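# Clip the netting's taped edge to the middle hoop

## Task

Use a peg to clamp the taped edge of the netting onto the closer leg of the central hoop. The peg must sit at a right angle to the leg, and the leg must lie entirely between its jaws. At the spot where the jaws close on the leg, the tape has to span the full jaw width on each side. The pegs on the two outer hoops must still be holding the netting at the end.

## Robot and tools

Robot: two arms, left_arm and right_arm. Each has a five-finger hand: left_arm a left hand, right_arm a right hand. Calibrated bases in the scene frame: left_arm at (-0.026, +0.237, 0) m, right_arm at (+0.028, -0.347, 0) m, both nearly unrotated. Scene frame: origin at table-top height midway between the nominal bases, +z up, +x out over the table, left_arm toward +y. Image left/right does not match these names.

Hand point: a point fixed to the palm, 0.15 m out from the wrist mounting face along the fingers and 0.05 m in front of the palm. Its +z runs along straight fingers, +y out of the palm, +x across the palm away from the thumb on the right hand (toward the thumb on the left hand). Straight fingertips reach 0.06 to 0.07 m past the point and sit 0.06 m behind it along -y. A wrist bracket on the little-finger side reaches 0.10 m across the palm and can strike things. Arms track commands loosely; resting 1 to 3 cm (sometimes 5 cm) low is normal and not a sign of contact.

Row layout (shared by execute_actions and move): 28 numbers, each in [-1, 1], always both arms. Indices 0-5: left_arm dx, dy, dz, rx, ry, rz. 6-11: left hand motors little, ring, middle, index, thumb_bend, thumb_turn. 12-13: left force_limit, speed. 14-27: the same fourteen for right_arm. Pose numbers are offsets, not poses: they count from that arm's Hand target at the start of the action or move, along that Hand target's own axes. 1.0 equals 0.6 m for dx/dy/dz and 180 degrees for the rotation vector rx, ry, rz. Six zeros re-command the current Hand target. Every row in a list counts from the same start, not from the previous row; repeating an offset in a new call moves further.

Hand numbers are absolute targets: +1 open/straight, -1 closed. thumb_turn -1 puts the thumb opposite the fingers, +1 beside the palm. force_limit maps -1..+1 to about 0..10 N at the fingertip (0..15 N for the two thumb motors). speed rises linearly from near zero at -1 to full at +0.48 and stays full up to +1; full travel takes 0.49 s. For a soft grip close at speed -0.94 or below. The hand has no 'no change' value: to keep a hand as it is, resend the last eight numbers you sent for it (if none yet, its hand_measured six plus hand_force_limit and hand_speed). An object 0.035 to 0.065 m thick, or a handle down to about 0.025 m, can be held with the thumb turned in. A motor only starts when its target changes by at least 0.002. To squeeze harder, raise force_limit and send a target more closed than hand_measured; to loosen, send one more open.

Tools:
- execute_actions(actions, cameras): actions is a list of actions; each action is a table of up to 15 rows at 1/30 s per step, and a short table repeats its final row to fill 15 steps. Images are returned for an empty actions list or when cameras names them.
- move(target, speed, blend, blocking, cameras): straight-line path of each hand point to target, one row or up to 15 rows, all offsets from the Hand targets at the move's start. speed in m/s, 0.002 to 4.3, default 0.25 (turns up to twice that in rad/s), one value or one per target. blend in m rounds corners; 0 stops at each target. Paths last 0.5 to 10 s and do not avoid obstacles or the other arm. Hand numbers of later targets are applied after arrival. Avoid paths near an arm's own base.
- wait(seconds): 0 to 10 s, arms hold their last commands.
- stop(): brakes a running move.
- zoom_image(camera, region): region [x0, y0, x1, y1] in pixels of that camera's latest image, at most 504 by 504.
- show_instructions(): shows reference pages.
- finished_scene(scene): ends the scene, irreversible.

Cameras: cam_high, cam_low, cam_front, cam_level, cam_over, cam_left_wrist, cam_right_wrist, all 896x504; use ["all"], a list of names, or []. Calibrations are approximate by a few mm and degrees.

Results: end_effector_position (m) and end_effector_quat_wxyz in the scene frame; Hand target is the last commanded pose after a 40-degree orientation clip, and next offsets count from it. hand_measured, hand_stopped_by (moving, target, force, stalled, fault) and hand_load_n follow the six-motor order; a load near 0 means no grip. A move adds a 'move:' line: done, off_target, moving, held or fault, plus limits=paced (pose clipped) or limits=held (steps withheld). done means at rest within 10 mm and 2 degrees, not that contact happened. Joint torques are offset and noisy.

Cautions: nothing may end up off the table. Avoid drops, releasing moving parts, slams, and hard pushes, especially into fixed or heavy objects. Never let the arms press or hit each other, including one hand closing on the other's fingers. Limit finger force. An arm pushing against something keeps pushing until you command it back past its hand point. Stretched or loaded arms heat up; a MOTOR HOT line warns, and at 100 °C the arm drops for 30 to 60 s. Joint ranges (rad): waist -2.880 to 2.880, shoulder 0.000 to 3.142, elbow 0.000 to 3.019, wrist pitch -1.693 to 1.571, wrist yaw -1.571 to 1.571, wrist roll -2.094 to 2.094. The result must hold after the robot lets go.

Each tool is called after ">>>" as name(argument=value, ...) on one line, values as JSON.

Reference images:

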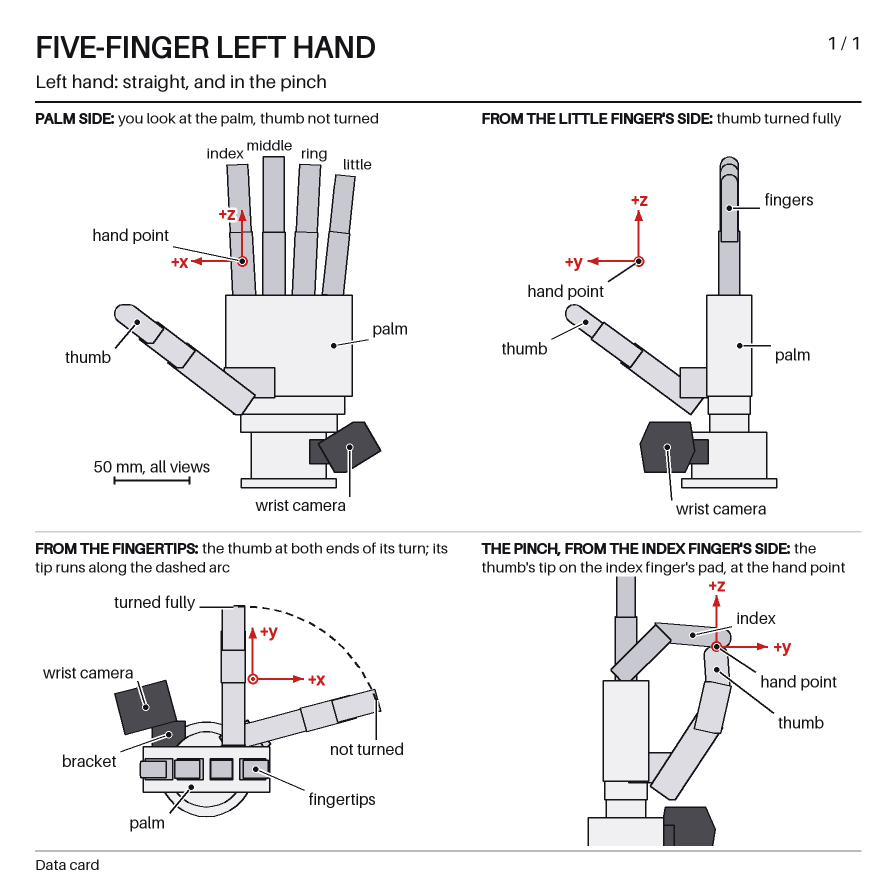

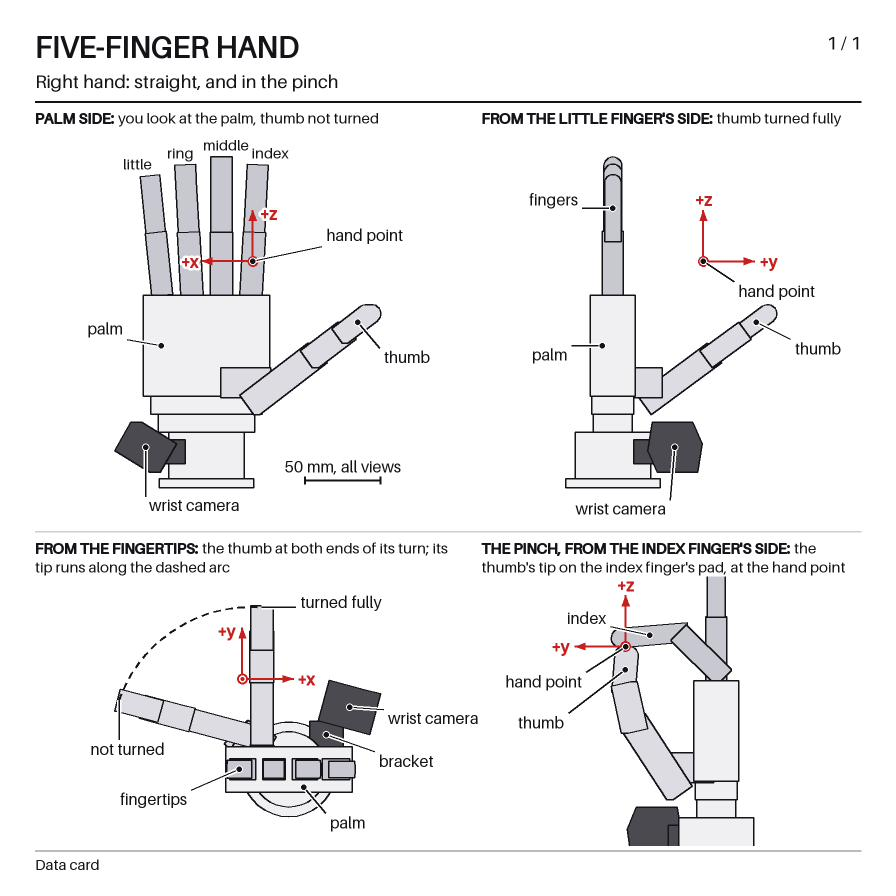

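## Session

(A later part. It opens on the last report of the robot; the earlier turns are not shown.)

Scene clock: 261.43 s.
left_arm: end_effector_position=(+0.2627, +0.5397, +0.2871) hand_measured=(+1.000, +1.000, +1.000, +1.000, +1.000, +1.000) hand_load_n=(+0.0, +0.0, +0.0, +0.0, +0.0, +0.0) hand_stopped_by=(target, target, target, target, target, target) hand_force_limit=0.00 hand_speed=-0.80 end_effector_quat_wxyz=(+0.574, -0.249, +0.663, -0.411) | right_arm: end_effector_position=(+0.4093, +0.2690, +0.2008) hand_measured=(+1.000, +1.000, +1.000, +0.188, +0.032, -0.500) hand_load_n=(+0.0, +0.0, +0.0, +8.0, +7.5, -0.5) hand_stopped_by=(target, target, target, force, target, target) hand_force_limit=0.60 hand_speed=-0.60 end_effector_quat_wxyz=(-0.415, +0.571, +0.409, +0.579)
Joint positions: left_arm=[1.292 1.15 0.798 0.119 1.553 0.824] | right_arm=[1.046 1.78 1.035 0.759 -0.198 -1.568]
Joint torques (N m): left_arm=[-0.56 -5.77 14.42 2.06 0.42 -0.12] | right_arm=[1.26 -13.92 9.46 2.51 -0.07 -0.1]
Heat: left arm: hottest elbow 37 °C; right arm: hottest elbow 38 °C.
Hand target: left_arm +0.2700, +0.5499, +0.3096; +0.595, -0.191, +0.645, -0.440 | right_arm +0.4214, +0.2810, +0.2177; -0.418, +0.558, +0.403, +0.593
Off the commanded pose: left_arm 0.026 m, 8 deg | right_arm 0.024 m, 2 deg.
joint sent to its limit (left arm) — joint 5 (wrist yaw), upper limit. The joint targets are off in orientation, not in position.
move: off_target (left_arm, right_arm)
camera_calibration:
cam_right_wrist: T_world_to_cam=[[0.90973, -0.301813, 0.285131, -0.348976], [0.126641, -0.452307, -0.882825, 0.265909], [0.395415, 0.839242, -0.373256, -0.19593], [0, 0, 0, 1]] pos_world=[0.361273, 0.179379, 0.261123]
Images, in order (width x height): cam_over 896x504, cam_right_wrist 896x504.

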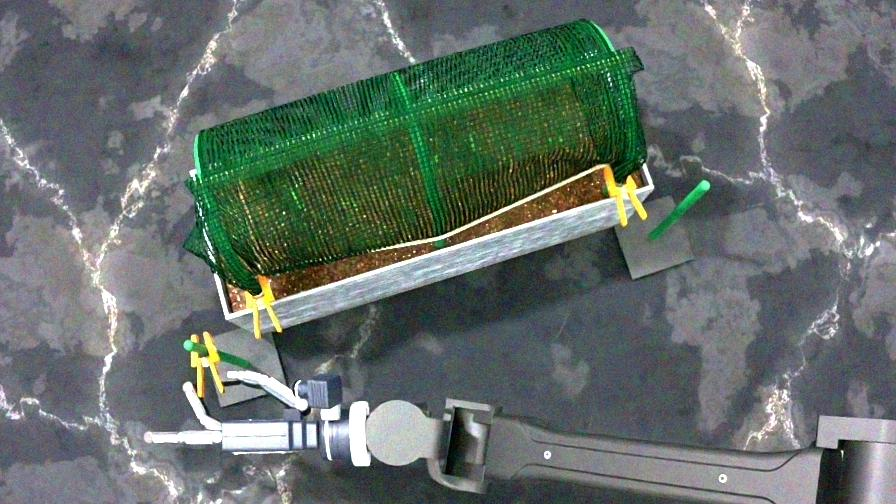

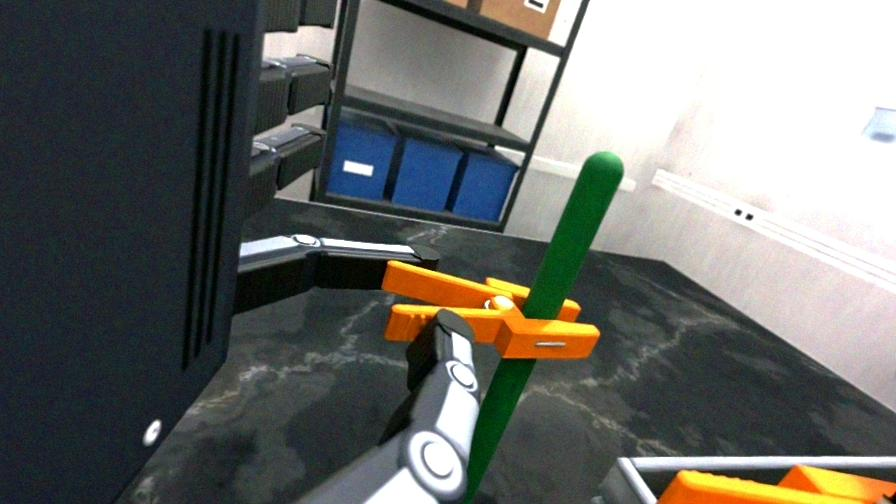

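>>> move(target=[[0,0,0,0,0,0,1,1,1,1,1,1,0,-0.8,0,0,0,0,0,0,1,1,1,0.0,0.032,-0.5,1,-0.6]], speed=0.05, cameras=["cam_over","cam_right_wrist"])

>>> zoom_image(camera="cam_over", region=[150, 310, 300, 430])

>>> zoom_image(camera="cam_right_wrist", region=[350, 200, 650, 400])

Scene clock: 265.17 s.
left_arm: end_effector_position=(+0.2627, +0.5397, +0.2871) hand_measured=(+1.000, +1.000, +1.000, +1.000, +1.000, +1.000) hand_load_n=(+0.0, +0.0, +0.0, +0.0, +0.0, +0.0) hand_stopped_by=(target, target, target, target, target, target) hand_force_limit=0.00 hand_speed=-0.80 end_effector_quat_wxyz=(+0.574, -0.249, +0.663, -0.411) | right_arm: end_effector_position=(+0.4092, +0.2690, +0.2008) hand_measured=(+1.000, +1.000, +1.000, +0.158, +0.038, -0.500) hand_load_n=(+0.0, +0.0, +0.0, +10.0, +10.0, -0.5) hand_stopped_by=(target, target, target, force, target, target) hand_force_limit=1.00 hand_speed=-0.60 end_effector_quat_wxyz=(-0.415, +0.571, +0.409, +0.579)
Joint positions: left_arm=[1.292 1.15 0.798 0.119 1.553 0.824] | right_arm=[1.046 1.78 1.035 0.759 -0.198 -1.568]
Joint torques (N m): left_arm=[-0.56 -5.77 14.42 2.07 0.42 -0.12] | right_arm=[1.26 -13.86 9.37 2.44 -0.04 -0.12]
Heat: left arm: hottest elbow 37 °C; right arm: hottest elbow 38 °C.
Hand target: left_arm +0.2700, +0.5499, +0.3096; +0.595, -0.191, +0.645, -0.440 | right_arm +0.4214, +0.2809, +0.2178; -0.418, +0.558, +0.403, +0.593
Off the commanded pose: left_arm 0.026 m, 8 deg | right_arm 0.024 m, 2 deg.
joint sent to its limit (left arm) — joint 5 (wrist yaw), upper limit. The joint targets are off in orientation, not in position.
move: off_target (left_arm, right_arm)
camera_calibration:
cam_right_wrist: T_world_to_cam=[[0.909861, -0.301401, 0.285149, -0.349073], [0.126847, -0.452283, -0.882808, 0.26587], [0.395047, 0.839403, -0.373283, -0.195902], [0, 0, 0, 1]] pos_world=[0.361274, 0.179479, 0.261123]
Images, in order (width x height): cam_over 896x504, cam_right_wrist 896x504.

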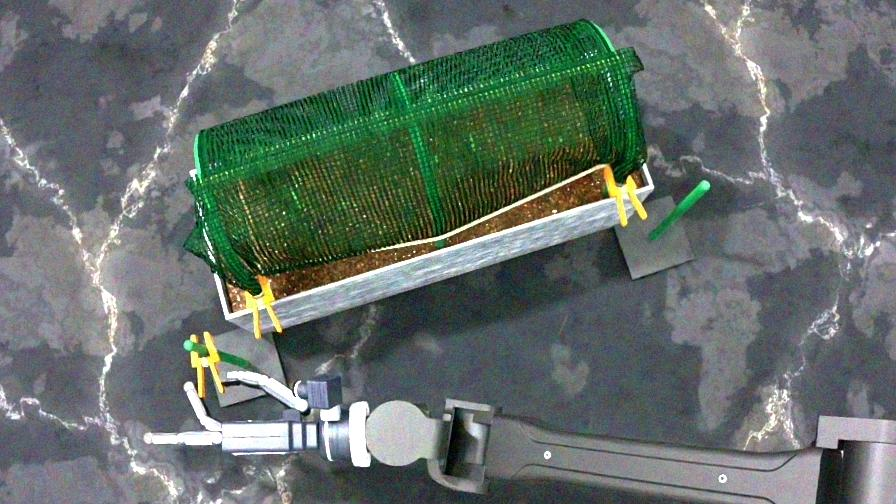

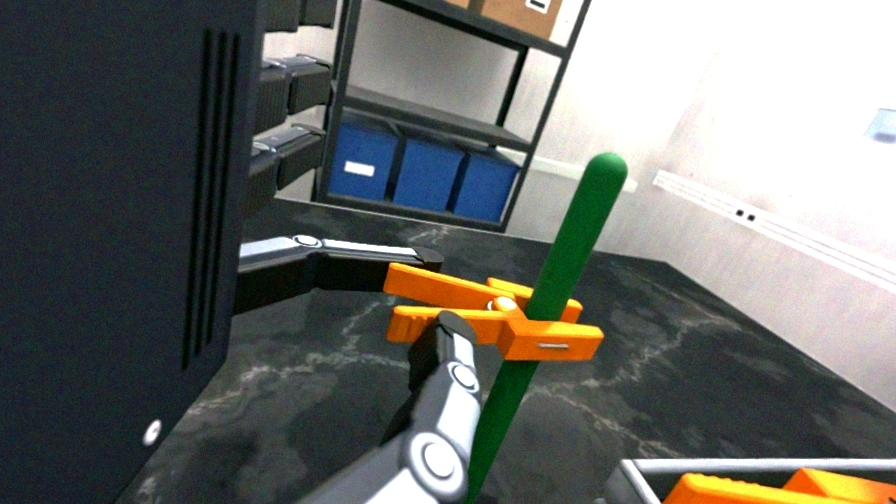

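Scaled by 3.360 from the camera's 896x504 image, which has a finer 1280x720 frame.

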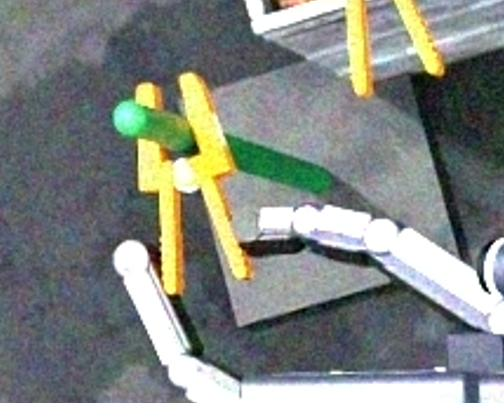

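Scaled by 1.680 from the camera's 896x504 image, which has a finer 1280x720 frame.

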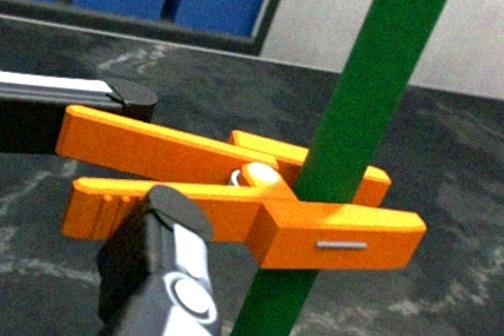

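>>> move(target=[[0,0,0,0,0,0,1,1,1,1,1,1,0,-0.8,0,0,0,0,0,0,1,1,1,-0.05,-0.1,-0.5,1,-0.6]], speed=0.05, cameras=["cam_over","cam_right_wrist"])

>>> zoom_image(camera="cam_over", region=[150, 310, 300, 430])

>>> zoom_image(camera="cam_right_wrist", region=[350, 200, 650, 400])

Scene clock: 282.67 s.
left_arm: end_effector_position=(+0.2627, +0.5397, +0.2871) hand_measured=(+1.000, +1.000, +1.000, +1.000, +1.000, +1.000) hand_load_n=(+0.0, +0.0, +0.0, +0.0, +0.0, +0.0) hand_stopped_by=(target, target, target, target, target, target) hand_force_limit=0.00 hand_speed=-0.80 end_effector_quat_wxyz=(+0.574, -0.249, +0.663, -0.411) | right_arm: end_effector_position=(+0.4094, +0.2697, +0.2003) hand_measured=(+1.000, +1.000, +1.000, +0.158, -0.092, -0.500) hand_load_n=(+0.0, +0.0, +0.0, +11.0, +9.5, +0.0) hand_stopped_by=(target, target, target, force, target, target) hand_force_limit=1.00 hand_speed=-0.60 end_effector_quat_wxyz=(-0.415, +0.570, +0.409, +0.578)
Joint positions: left_arm=[1.292 1.15 0.798 0.119 1.553 0.824] | right_arm=[1.046 1.782 1.037 0.759 -0.199 -1.568]
Joint torques (N m): left_arm=[-0.56 -5.77 14.42 2.07 0.42 -0.12] | right_arm=[1.08 -14.15 9.35 2.5 -0.02 -0.11]
Heat: left arm: hottest elbow 37 °C; right arm: hottest elbow 37 °C.
Hand target: left_arm +0.2700, +0.5499, +0.3096; +0.595, -0.191, +0.645, -0.440 | right_arm +0.4214, +0.2809, +0.2177; -0.418, +0.558, +0.403, +0.593
Off the commanded pose: left_arm 0.026 m, 8 deg | right_arm 0.024 m, 2 deg.
joint sent to its limit (left arm) — joint 5 (wrist yaw), upper limit. The joint targets are off in orientation, not in position.
move: off_target (left_arm, right_arm)
camera_calibration:
cam_right_wrist: T_world_to_cam=[[0.910157, -0.300636, 0.285012, -0.349233], [0.126948, -0.452487, -0.882689, 0.265632], [0.394332, 0.839567, -0.373669, -0.196382], [0, 0, 0, 1]] pos_world=[0.361575, 0.180078, 0.260624]
Images, in order (width x height): cam_over 896x504, cam_right_wrist 896x504.

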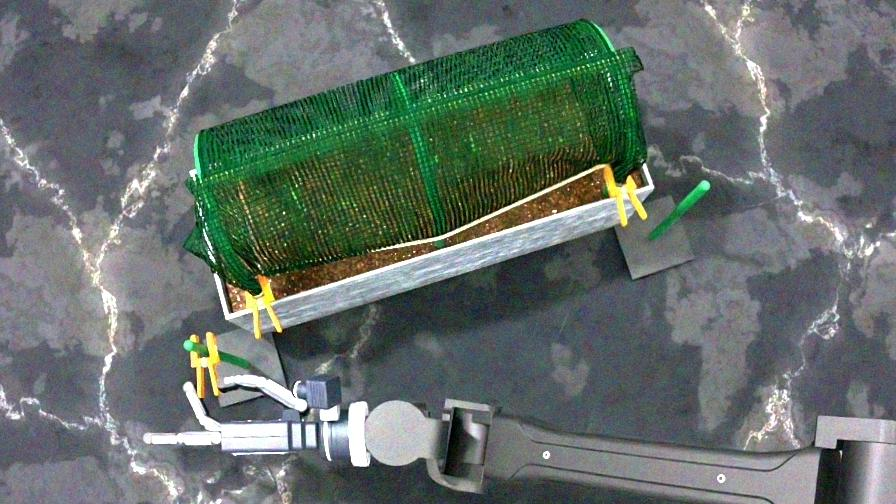

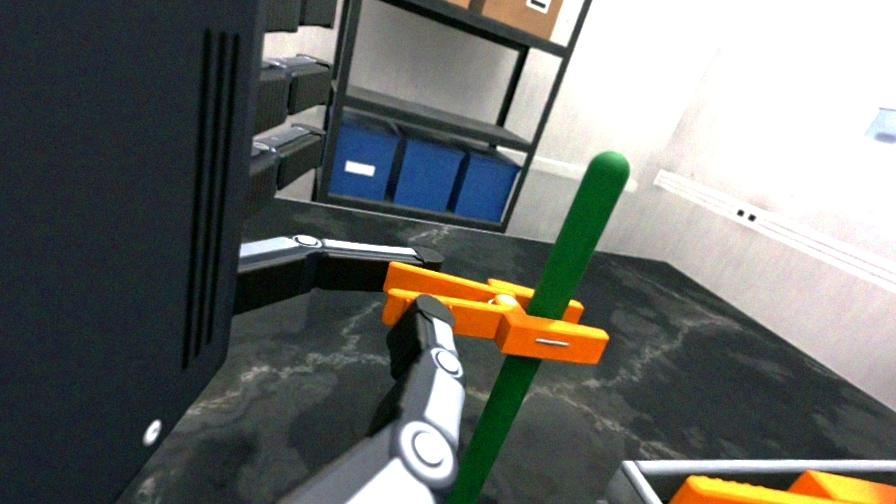

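Scaled by 3.360 from the camera's 896x504 image, which has a finer 1280x720 frame.

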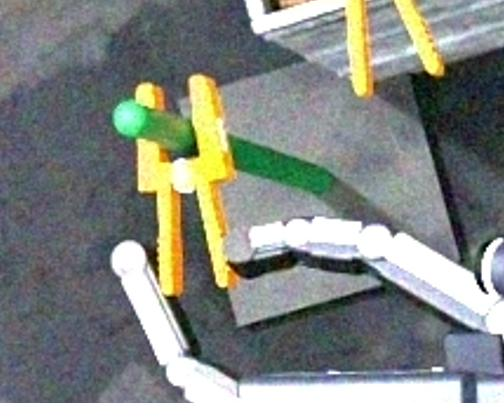

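Scaled by 1.680 from the camera's 896x504 image, which has a finer 1280x720 frame.

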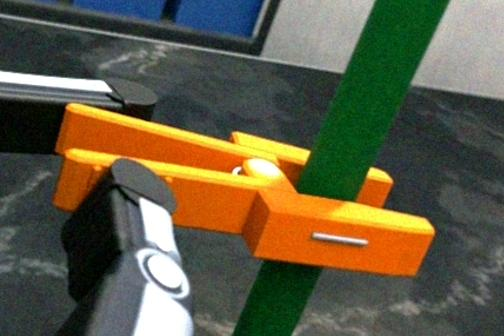

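>>> move(target=[[0,0,0,0,0,0,1,1,1,1,1,1,0,-0.8,0,0,0,0,0,0,1,1,1,-0.05,-0.18,-0.5,1,-0.6]], speed=0.05, cameras=["cam_over","cam_right_wrist"])

>>> zoom_image(camera="cam_over", region=[150, 310, 300, 430])

>>> zoom_image(camera="cam_right_wrist", region=[350, 200, 650, 400])

Scene clock: 287.03 s.
left_arm: end_effector_position=(+0.2627, +0.5397, +0.2871) hand_measured=(+1.000, +1.000, +1.000, +1.000, +1.000, +1.000) hand_load_n=(+0.0, +0.0, +0.0, +0.0, +0.0, +0.0) hand_stopped_by=(target, target, target, target, target, target) hand_force_limit=0.00 hand_speed=-0.80 end_effector_quat_wxyz=(+0.574, -0.249, +0.663, -0.411) | right_arm: end_effector_position=(+0.4093, +0.2698, +0.2003) hand_measured=(+1.000, +1.000, +1.000, +0.158, -0.174, -0.500) hand_load_n=(+0.0, +0.0, +0.0, +10.5, +7.5, +0.5) hand_stopped_by=(target, target, target, force, target, target) hand_force_limit=1.00 hand_speed=-0.60 end_effector_quat_wxyz=(-0.415, +0.570, +0.410, +0.578)
Joint positions: left_arm=[1.292 1.15 0.798 0.119 1.553 0.824] | right_arm=[1.046 1.782 1.037 0.759 -0.2 -1.568]
Joint torques (N m): left_arm=[-0.56 -5.77 14.41 2.07 0.42 -0.12] | right_arm=[1.08 -14.21 9.36 2.56 -0.01 -0.09]
Heat: left arm: hottest elbow 37 °C; right arm: hottest elbow 38 °C.
Hand target: left_arm +0.2700, +0.5499, +0.3096; +0.595, -0.191, +0.645, -0.440 | right_arm +0.4214, +0.2809, +0.2177; -0.418, +0.558, +0.403, +0.593
Off the commanded pose: left_arm 0.026 m, 8 deg | right_arm 0.024 m, 2 deg.
joint sent to its limit (left arm) — joint 5 (wrist yaw), upper limit. The joint targets are off in orientation, not in position.
move: off_target (left_arm, right_arm)
camera_calibration:
cam_right_wrist: T_world_to_cam=[[0.910364, -0.299951, 0.285075, -0.349419], [0.12734, -0.452413, -0.88267, 0.265517], [0.393729, 0.839852, -0.373665, -0.1963], [0, 0, 0, 1]] pos_world=[0.361577, 0.180177, 0.260624]
Images, in order (width x height): cam_over 896x504, cam_right_wrist 896x504.

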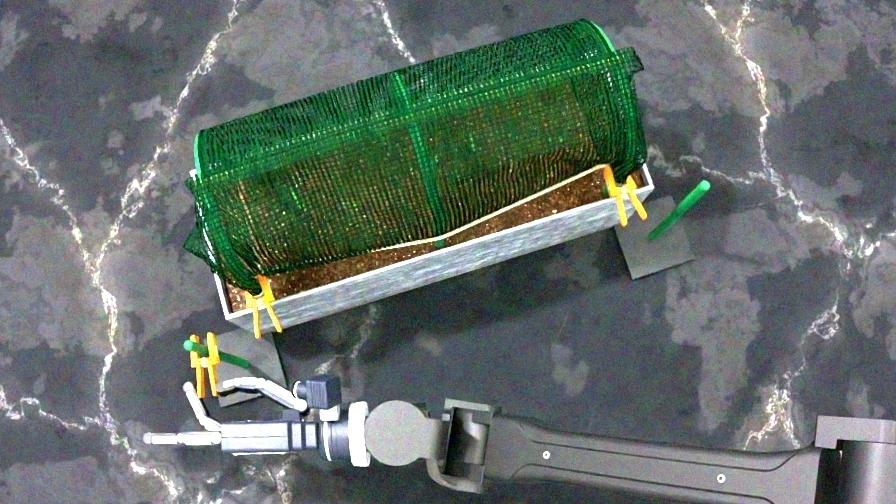

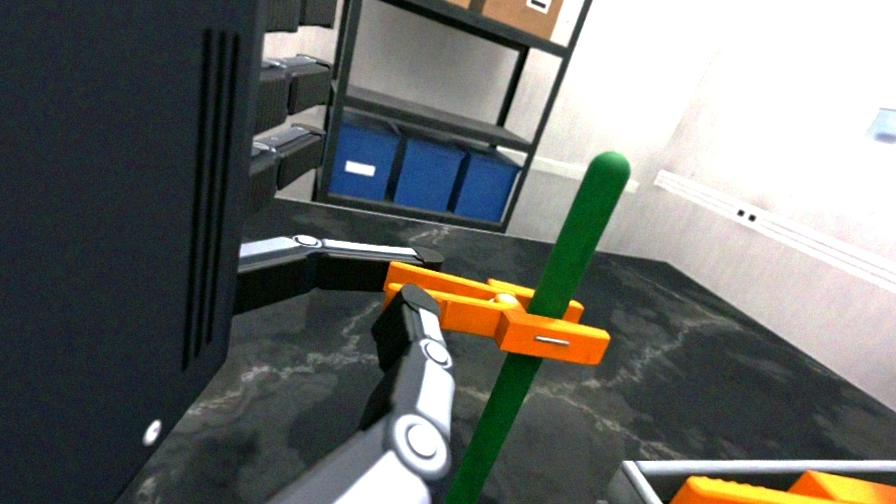

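Scaled by 3.360 from the camera's 896x504 image, which has a finer 1280x720 frame.

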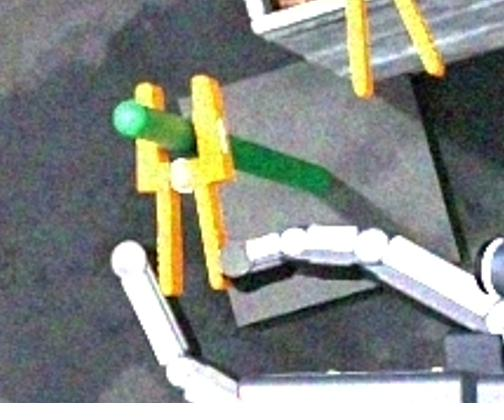

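Scaled by 1.680 from the camera's 896x504 image, which has a finer 1280x720 frame.

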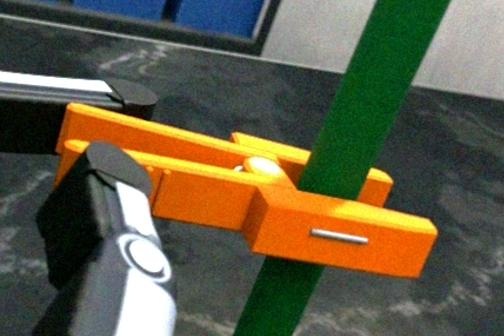

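>>> move(target=[[0,0,0,0,0,0,1,1,1,1,1,1,0,-0.8,0.0004,-0.025,-0.0017,0,0,0,1,1,1,-0.05,-0.18,-0.5,1,-0.6]], speed=0.03, cameras=["cam_over","cam_right_wrist"])

>>> zoom_image(camera="cam_over", region=[150, 310, 300, 430])

>>> zoom_image(camera="cam_right_wrist", region=[350, 200, 650, 400])

Scene clock: 295.03 s.
left_arm: end_effector_position=(+0.2627, +0.5397, +0.2871) hand_measured=(+1.000, +1.000, +1.000, +1.000, +1.000, +1.000) hand_load_n=(+0.0, +0.0, +0.0, +0.0, +0.0, +0.0) hand_stopped_by=(target, target, target, target, target, target) hand_force_limit=0.00 hand_speed=-0.80 end_effector_quat_wxyz=(+0.574, -0.249, +0.663, -0.411) | right_arm: end_effector_position=(+0.4035, +0.2728, +0.2003) hand_measured=(+1.000, +1.000, +1.000, +0.158, -0.174, -0.500) hand_load_n=(+0.0, +0.0, +0.0, +9.5, +5.0, +0.5) hand_stopped_by=(target, target, target, force, target, target) hand_force_limit=1.00 hand_speed=-0.60 end_effector_quat_wxyz=(-0.413, +0.572, +0.407, +0.580)
Joint positions: left_arm=[1.292 1.15 0.798 0.119 1.553 0.824] | right_arm=[1.062 1.782 1.037 0.759 -0.175 -1.568]
Joint torques (N m): left_arm=[-0.56 -5.71 14.41 2.07 0.42 -0.12] | right_arm=[2.08 -14.56 8.54 2.63 0.11 -0.11]
Heat: left arm: hottest elbow 37 °C; right arm: hottest elbow 39 °C.
Hand target: left_arm +0.2700, +0.5499, +0.3096; +0.595, -0.191, +0.645, -0.440 | right_arm +0.4070, +0.2847, +0.2178; -0.417, +0.558, +0.403, +0.593
Off the commanded pose: left_arm 0.026 m, 8 deg | right_arm 0.021 m, 2 deg.
joint sent to its limit (left arm) — joint 5 (wrist yaw), upper limit. The joint targets are off in orientation, not in position.
move: off_target (left_arm, right_arm)
camera_calibration:
cam_right_wrist: T_world_to_cam=[[0.907659, -0.308373, 0.284711, -0.339741], [0.122909, -0.453323, -0.882832, 0.26973], [0.401307, 0.836304, -0.373561, -0.198709], [0, 0, 0, 1]] pos_world=[0.35496, 0.183689, 0.260624]
Images, in order (width x height): cam_over 896x504, cam_right_wrist 896x504.

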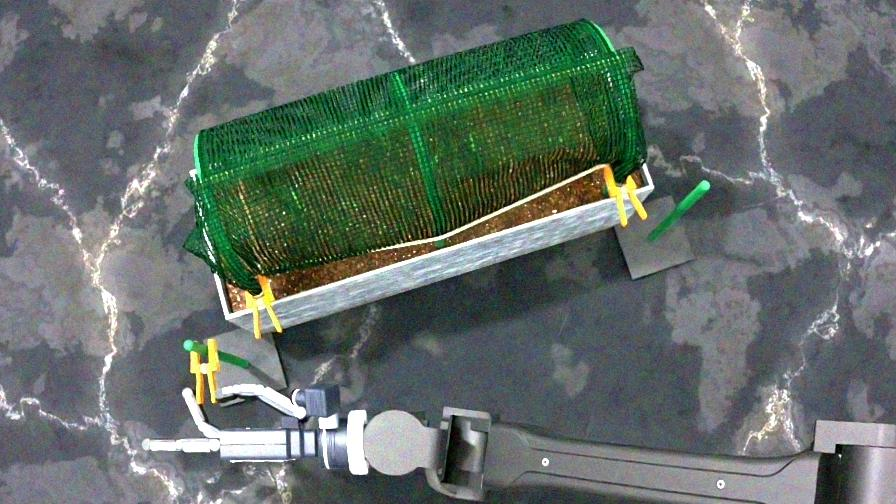

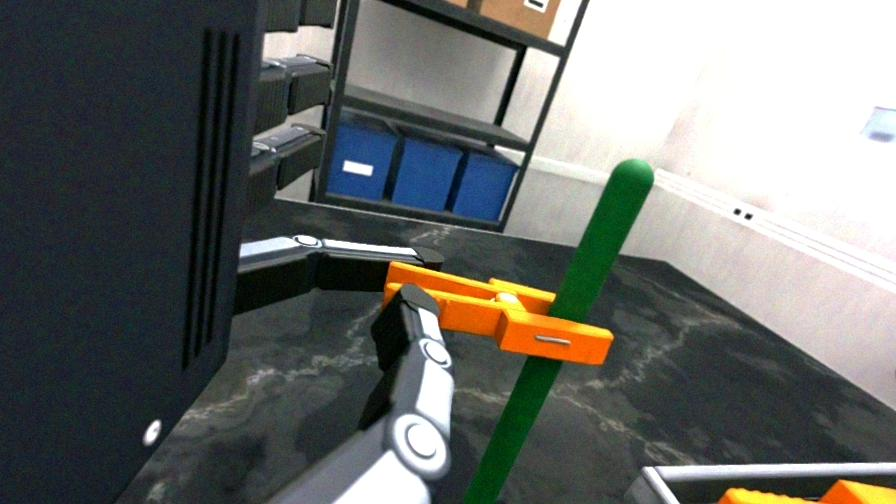

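Scaled by 3.360 from the camera's 896x504 image, which has a finer 1280x720 frame.

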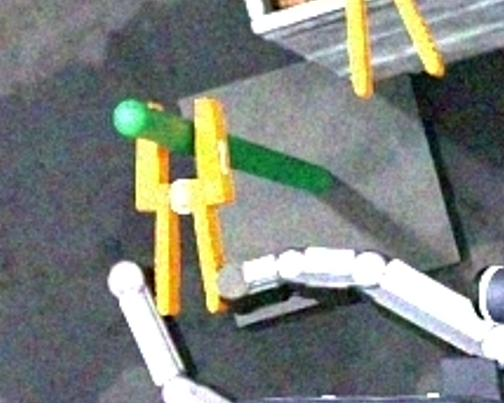

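Scaled by 1.680 from the camera's 896x504 image, which has a finer 1280x720 frame.

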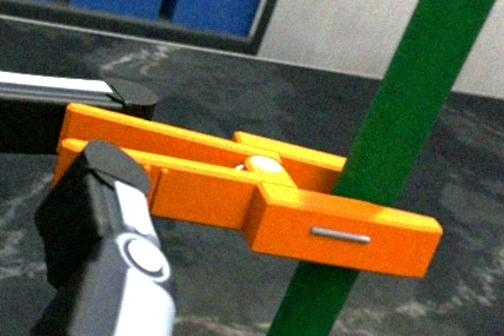

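>>> move(target=[[0,0,0,0,0,0,1,1,1,1,1,1,0,-0.8,0.0008,-0.05,-0.0034,0,0,0,1,1,1,-0.05,-0.18,-0.5,1,-0.6]], speed=0.05, cameras=["cam_over","cam_right_wrist"])

>>> zoom_image(camera="cam_over", region=[150, 310, 300, 430])

>>> zoom_image(camera="cam_right_wrist", region=[350, 200, 650, 400])

Scene clock: 299.00 s.
left_arm: end_effector_position=(+0.2627, +0.5397, +0.2871) hand_measured=(+1.000, +1.000, +1.000, +1.000, +1.000, +1.000) hand_load_n=(+0.0, +0.0, +0.0, -0.5, +0.0, +0.0) hand_stopped_by=(target, target, target, target, target, target) hand_force_limit=0.00 hand_speed=-0.80 end_effector_quat_wxyz=(+0.574, -0.249, +0.663, -0.411) | right_arm: end_effector_position=(+0.3773, +0.2866, +0.2002) hand_measured=(+1.000, +1.000, +1.000, +0.158, -0.174, -0.500) hand_load_n=(+0.0, +0.0, +0.0, +9.0, +4.5, +0.5) hand_stopped_by=(target, target, target, force, target, target) hand_force_limit=1.00 hand_speed=-0.60 end_effector_quat_wxyz=(-0.413, +0.572, +0.407, +0.580)
Joint positions: left_arm=[1.292 1.15 0.798 0.119 1.553 0.824] | right_arm=[1.119 1.782 1.037 0.759 -0.119 -1.568]
Joint torques (N m): left_arm=[-0.56 -5.71 14.42 2.06 0.42 -0.13] | right_arm=[1.73 -15.44 7.24 2.96 0.07 -0.15]
Heat: left arm: hottest elbow 37 °C; right arm: hottest elbow 39 °C.
Hand target: left_arm +0.2700, +0.5499, +0.3096; +0.595, -0.191, +0.645, -0.440 | right_arm +0.3780, +0.2925, +0.2178; -0.417, +0.558, +0.403, +0.593
Off the commanded pose: left_arm 0.026 m, 8 deg | right_arm 0.019 m, 2 deg.
joint sent to its limit (left arm) — joint 5 (wrist yaw), upper limit. The joint targets are off in orientation, not in position.
move: off_target (left_arm, right_arm)
camera_calibration:
cam_right_wrist: T_world_to_cam=[[0.907987, -0.308092, 0.283971, -0.311829], [0.122481, -0.45297, -0.883073, 0.279236], [0.400698, 0.836599, -0.373555, -0.199468], [0, 0, 0, 1]] pos_world=[0.328862, 0.197288, 0.260624]
Images, in order (width x height): cam_over 896x504, cam_right_wrist 896x504.

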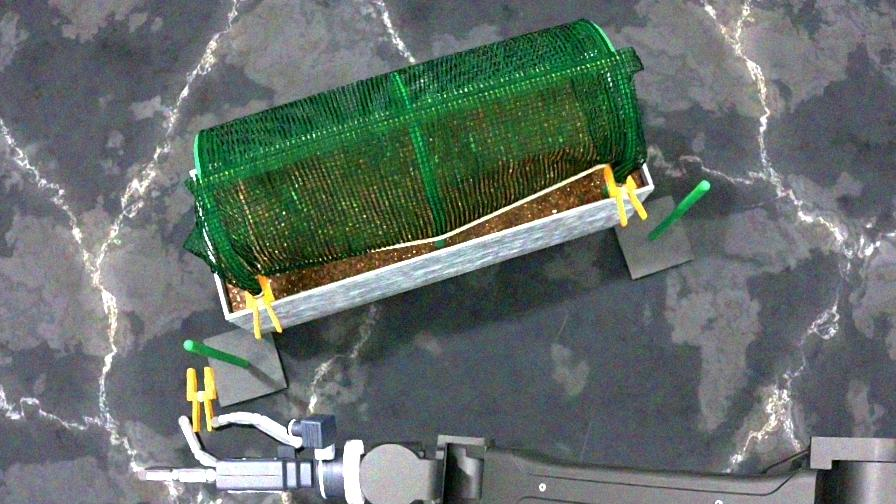

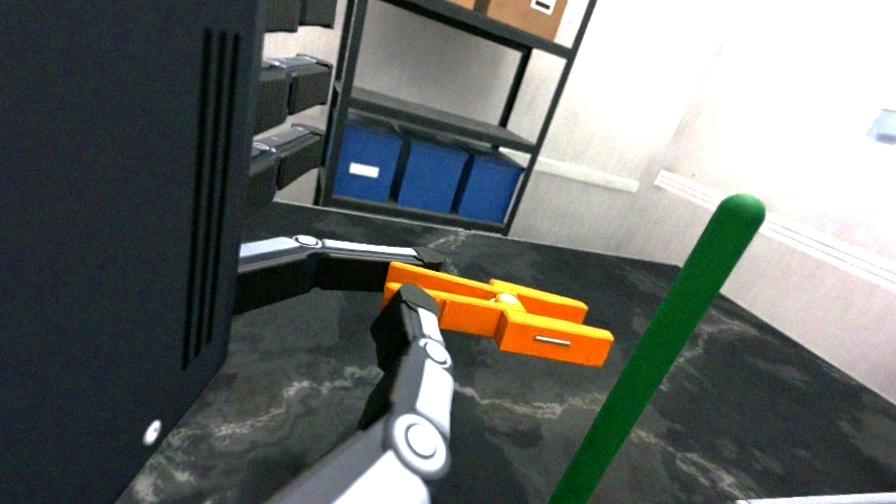

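Scaled by 3.360 from the camera's 896x504 image, which has a finer 1280x720 frame.

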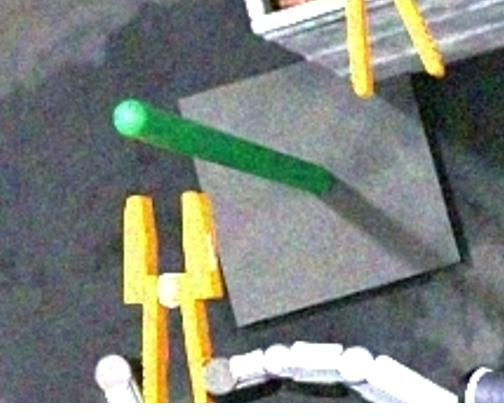

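Scaled by 1.680 from the camera's 896x504 image, which has a finer 1280x720 frame.

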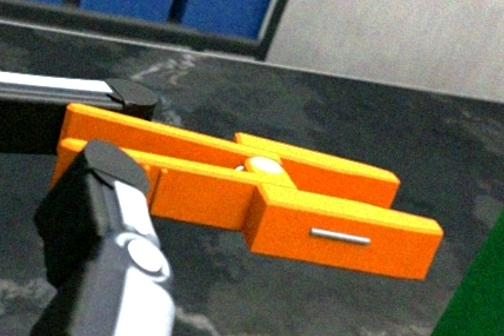

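>>> zoom_image(camera="cam_over", region=[150, 350, 270, 450])

Scaled by 4.200 from the camera's 896x504 image, which has a finer 1280x720 frame.

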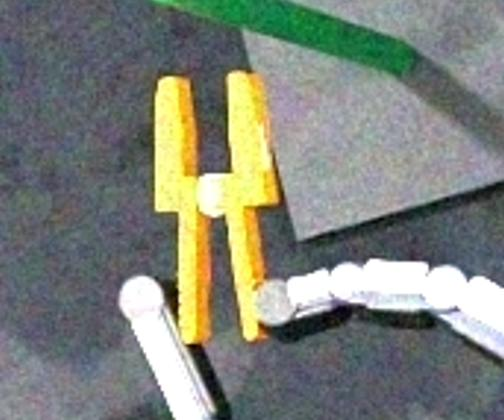

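>>> move(target=[[0,0,0,0,0,0,1,1,1,1,1,1,0,-0.8,0,0,0,0,0,0,1,1,1,-0.05,-0.25,-0.5,1,-0.6]], speed=0.05, cameras=["cam_over","cam_right_wrist","cam_left_wrist"])

>>> zoom_image(camera="cam_over", region=[150, 350, 270, 450])

>>> zoom_image(camera="cam_left_wrist", region=[480, 280, 680, 460])

>>> zoom_image(camera="cam_right_wrist", region=[350, 200, 650, 400])

Scene clock: 309.90 s.
left_arm: end_effector_position=(+0.2627, +0.5397, +0.2871) hand_measured=(+1.000, +1.000, +1.000, +1.000, +1.000, +1.000) hand_load_n=(+0.0, +0.0, +0.0, +0.0, +0.0, +0.0) hand_stopped_by=(target, target, target, target, target, target) hand_force_limit=0.00 hand_speed=-0.80 end_effector_quat_wxyz=(+0.574, -0.249, +0.663, -0.411) | right_arm: end_effector_position=(+0.3773, +0.2866, +0.2002) hand_measured=(+1.000, +1.000, +1.000, +0.158, -0.248, -0.500) hand_load_n=(+0.0, +0.0, +0.0, +9.5, +2.5, +0.5) hand_stopped_by=(target, target, target, force, target, target) hand_force_limit=1.00 hand_speed=-0.60 end_effector_quat_wxyz=(-0.413, +0.572, +0.407, +0.580)
Joint positions: left_arm=[1.292 1.15 0.798 0.119 1.553 0.824] | right_arm=[1.119 1.782 1.037 0.759 -0.119 -1.568]
Joint torques (N m): left_arm=[-0.56 -5.77 14.42 2.07 0.42 -0.12] | right_arm=[1.9 -15.33 7.3 2.93 0.08 -0.13]
Heat: left arm: hottest elbow 37 °C; right arm: hottest elbow 39 °C.
Hand target: left_arm +0.2700, +0.5499, +0.3096; +0.595, -0.191, +0.645, -0.440 | right_arm +0.3780, +0.2926, +0.2178; -0.418, +0.558, +0.403, +0.593
Off the commanded pose: left_arm 0.026 m, 8 deg | right_arm 0.019 m, 2 deg.
joint sent to its limit (left arm) — joint 5 (wrist yaw), upper limit. The joint targets are off in orientation, not in position.
move: off_target (left_arm, right_arm)
camera_calibration:
cam_left_wrist: T_world_to_cam=[[-0.211237, -0.729852, 0.65015, 0.262708], [-0.570932, -0.447759, -0.688149, 0.603086], [0.793357, -0.516554, -0.322113, 0.281255], [0, 0, 0, 1]] pos_world=[0.176679, 0.607059, 0.33481]
cam_right_wrist: T_world_to_cam=[[0.907987, -0.308092, 0.283971, -0.311829], [0.122481, -0.45297, -0.883073, 0.279236], [0.400698, 0.836599, -0.373555, -0.199468], [0, 0, 0, 1]] pos_world=[0.328862, 0.197288, 0.260624]
Images, in order (width x height): cam_over 896x504, cam_left_wrist 896x504, cam_right_wrist 896x504.

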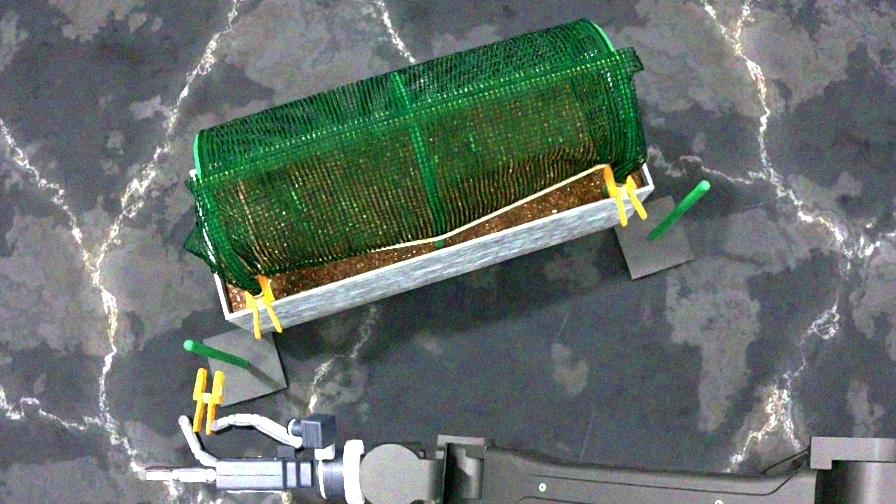

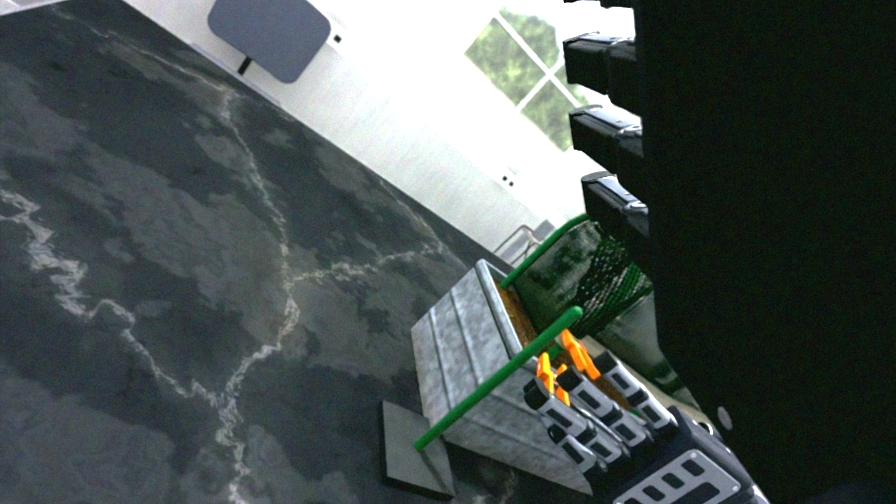

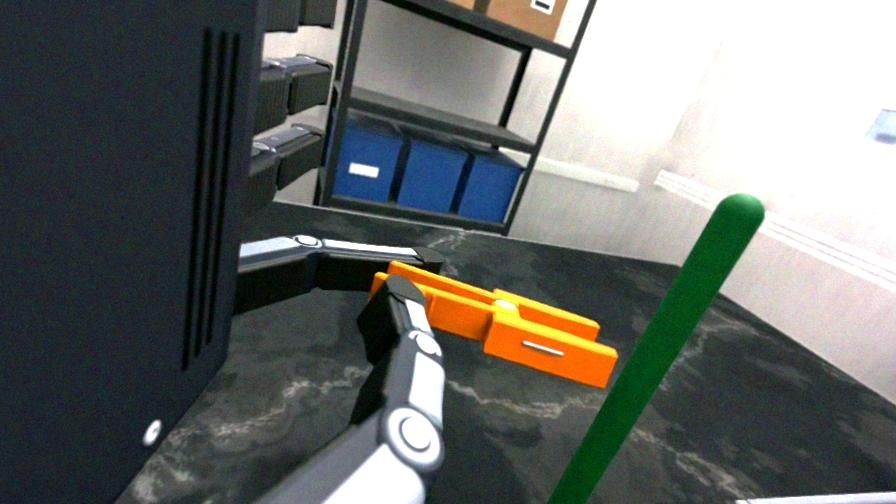

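Scaled by 4.200 from the camera's 896x504 image, which has a finer 1280x720 frame.

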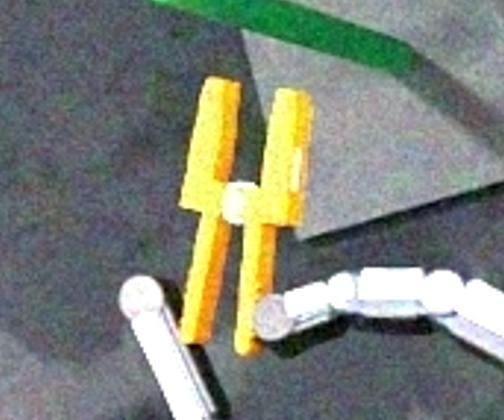

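Scaled by 2.520 from the camera's 896x504 image, which has a finer 1280x720 frame.

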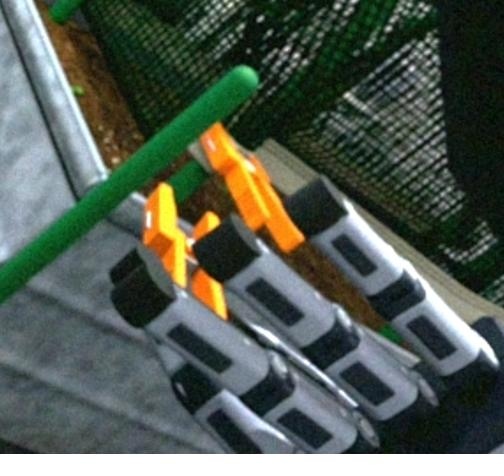

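Scaled by 1.680 from the camera's 896x504 image, which has a finer 1280x720 frame.

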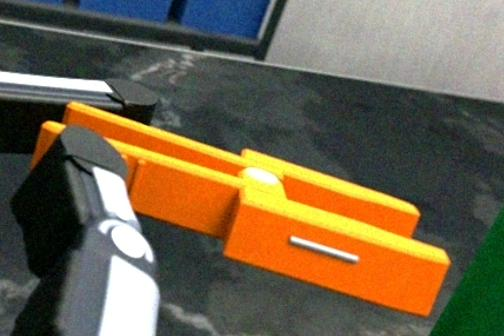

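>>> move(target=[[0,0,0,0,0,0,1,1,1,1,1,1,0,-0.8,0,0,0,0,0,0,1,1,1,0.04,-0.25,-0.5,1,0.0]], speed=0.05, cameras=["cam_over","cam_right_wrist","cam_front"])

>>> zoom_image(camera="cam_over", region=[150, 350, 270, 450])

>>> zoom_image(camera="cam_front", region=[180, 280, 330, 400])

Scene clock: 332.70 s.
left_arm: end_effector_position=(+0.2627, +0.5397, +0.2871) hand_measured=(+1.000, +1.000, +1.000, +1.000, +1.000, +1.000) hand_load_n=(+0.0, +0.0, +0.0, +0.0, +0.0, +0.0) hand_stopped_by=(target, target, target, target, target, target) hand_force_limit=0.00 hand_speed=-0.80 end_effector_quat_wxyz=(+0.574, -0.249, +0.663, -0.411) | right_arm: end_effector_position=(+0.3773, +0.2866, +0.2002) hand_measured=(+1.000, +1.000, +1.000, +0.098, -0.248, -0.500) hand_load_n=(+0.0, +0.0, +0.0, +11.0, +4.0, +0.5) hand_stopped_by=(target, target, target, force, target, target) hand_force_limit=1.00 hand_speed=0.00 end_effector_quat_wxyz=(-0.413, +0.572, +0.407, +0.580)
Joint positions: left_arm=[1.292 1.15 0.798 0.119 1.553 0.824] | right_arm=[1.119 1.782 1.037 0.759 -0.119 -1.568]
Joint torques (N m): left_arm=[-0.56 -5.77 14.42 2.07 0.42 -0.12] | right_arm=[1.79 -15.38 7.24 2.86 0.09 -0.14]
Heat: left arm: hottest elbow 38 °C; right arm: hottest elbow 38 °C.
Hand target: left_arm +0.2700, +0.5499, +0.3096; +0.595, -0.191, +0.645, -0.440 | right_arm +0.3780, +0.2926, +0.2178; -0.418, +0.558, +0.403, +0.593
Off the commanded pose: left_arm 0.026 m, 8 deg | right_arm 0.019 m, 2 deg.
joint sent to its limit (left arm) — joint 5 (wrist yaw), upper limit. The joint targets are off in orientation, not in position.
move: off_target (left_arm, right_arm)
camera_calibration:
cam_right_wrist: T_world_to_cam=[[0.907987, -0.308092, 0.283971, -0.311829], [0.122481, -0.45297, -0.883073, 0.279236], [0.400698, 0.836599, -0.373555, -0.199468], [0, 0, 0, 1]] pos_world=[0.328862, 0.197288, 0.260624]
Images, in order (width x height): cam_front 896x504, cam_over 896x504, cam_right_wrist 896x504.

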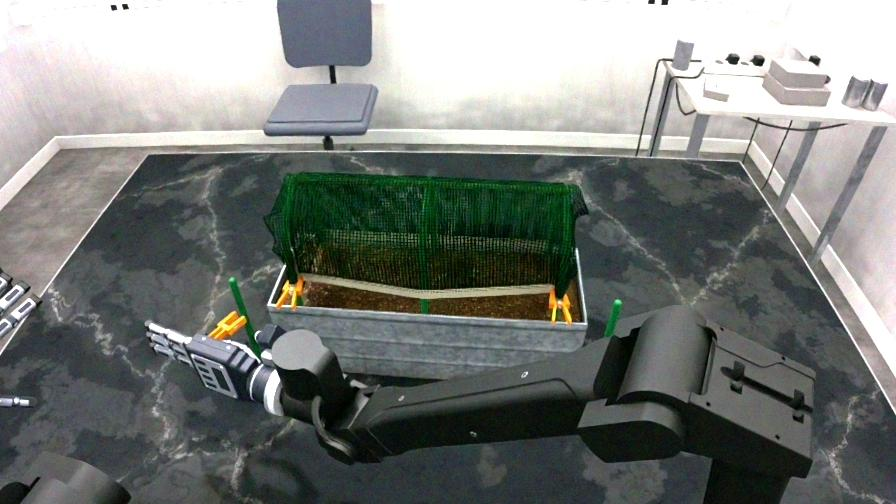

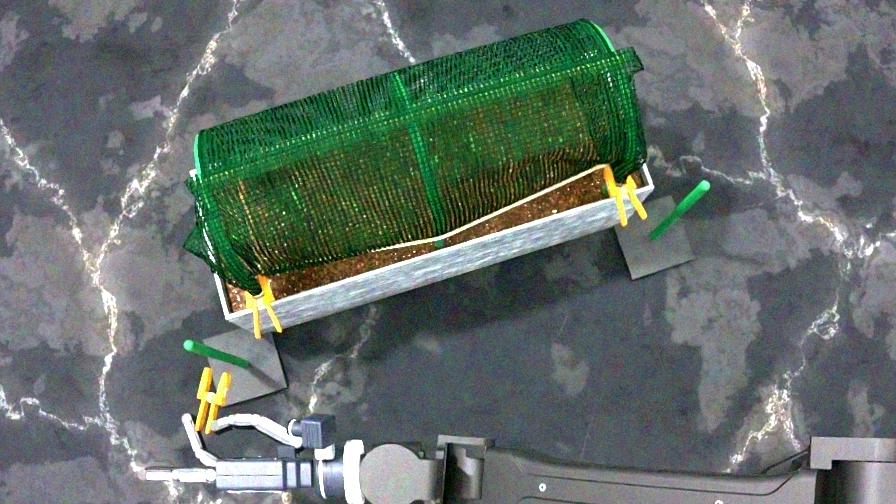

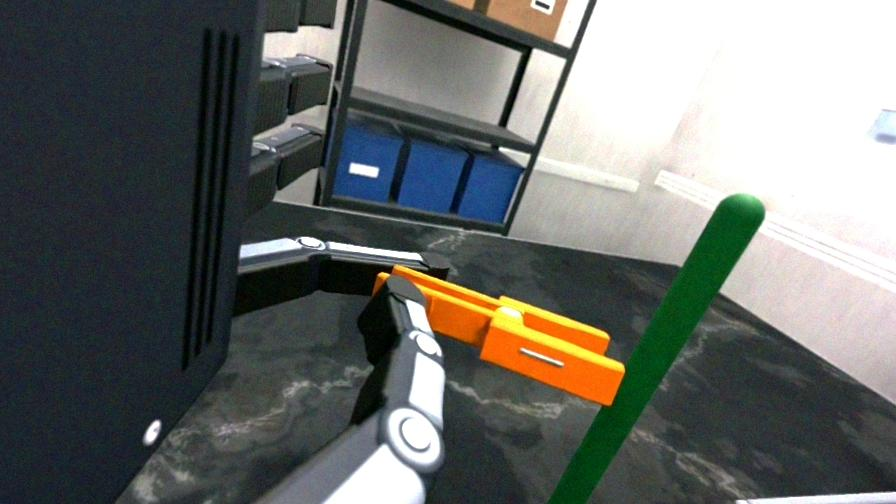

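Scaled by 4.200 from the camera's 896x504 image, which has a finer 1280x720 frame.

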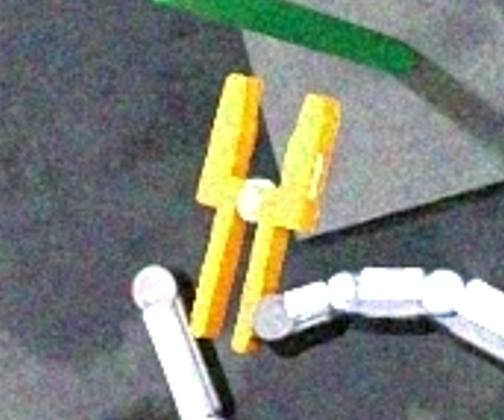

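Scaled by 3.360 from the camera's 896x504 image, which has a finer 1280x720 frame.

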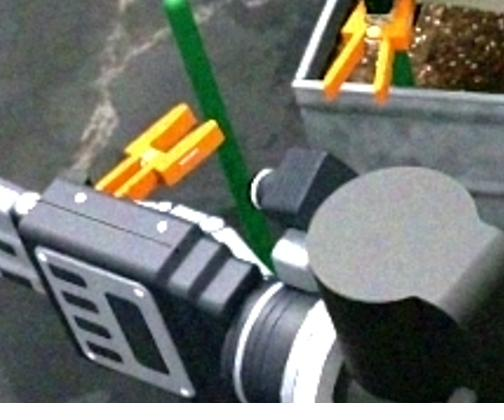

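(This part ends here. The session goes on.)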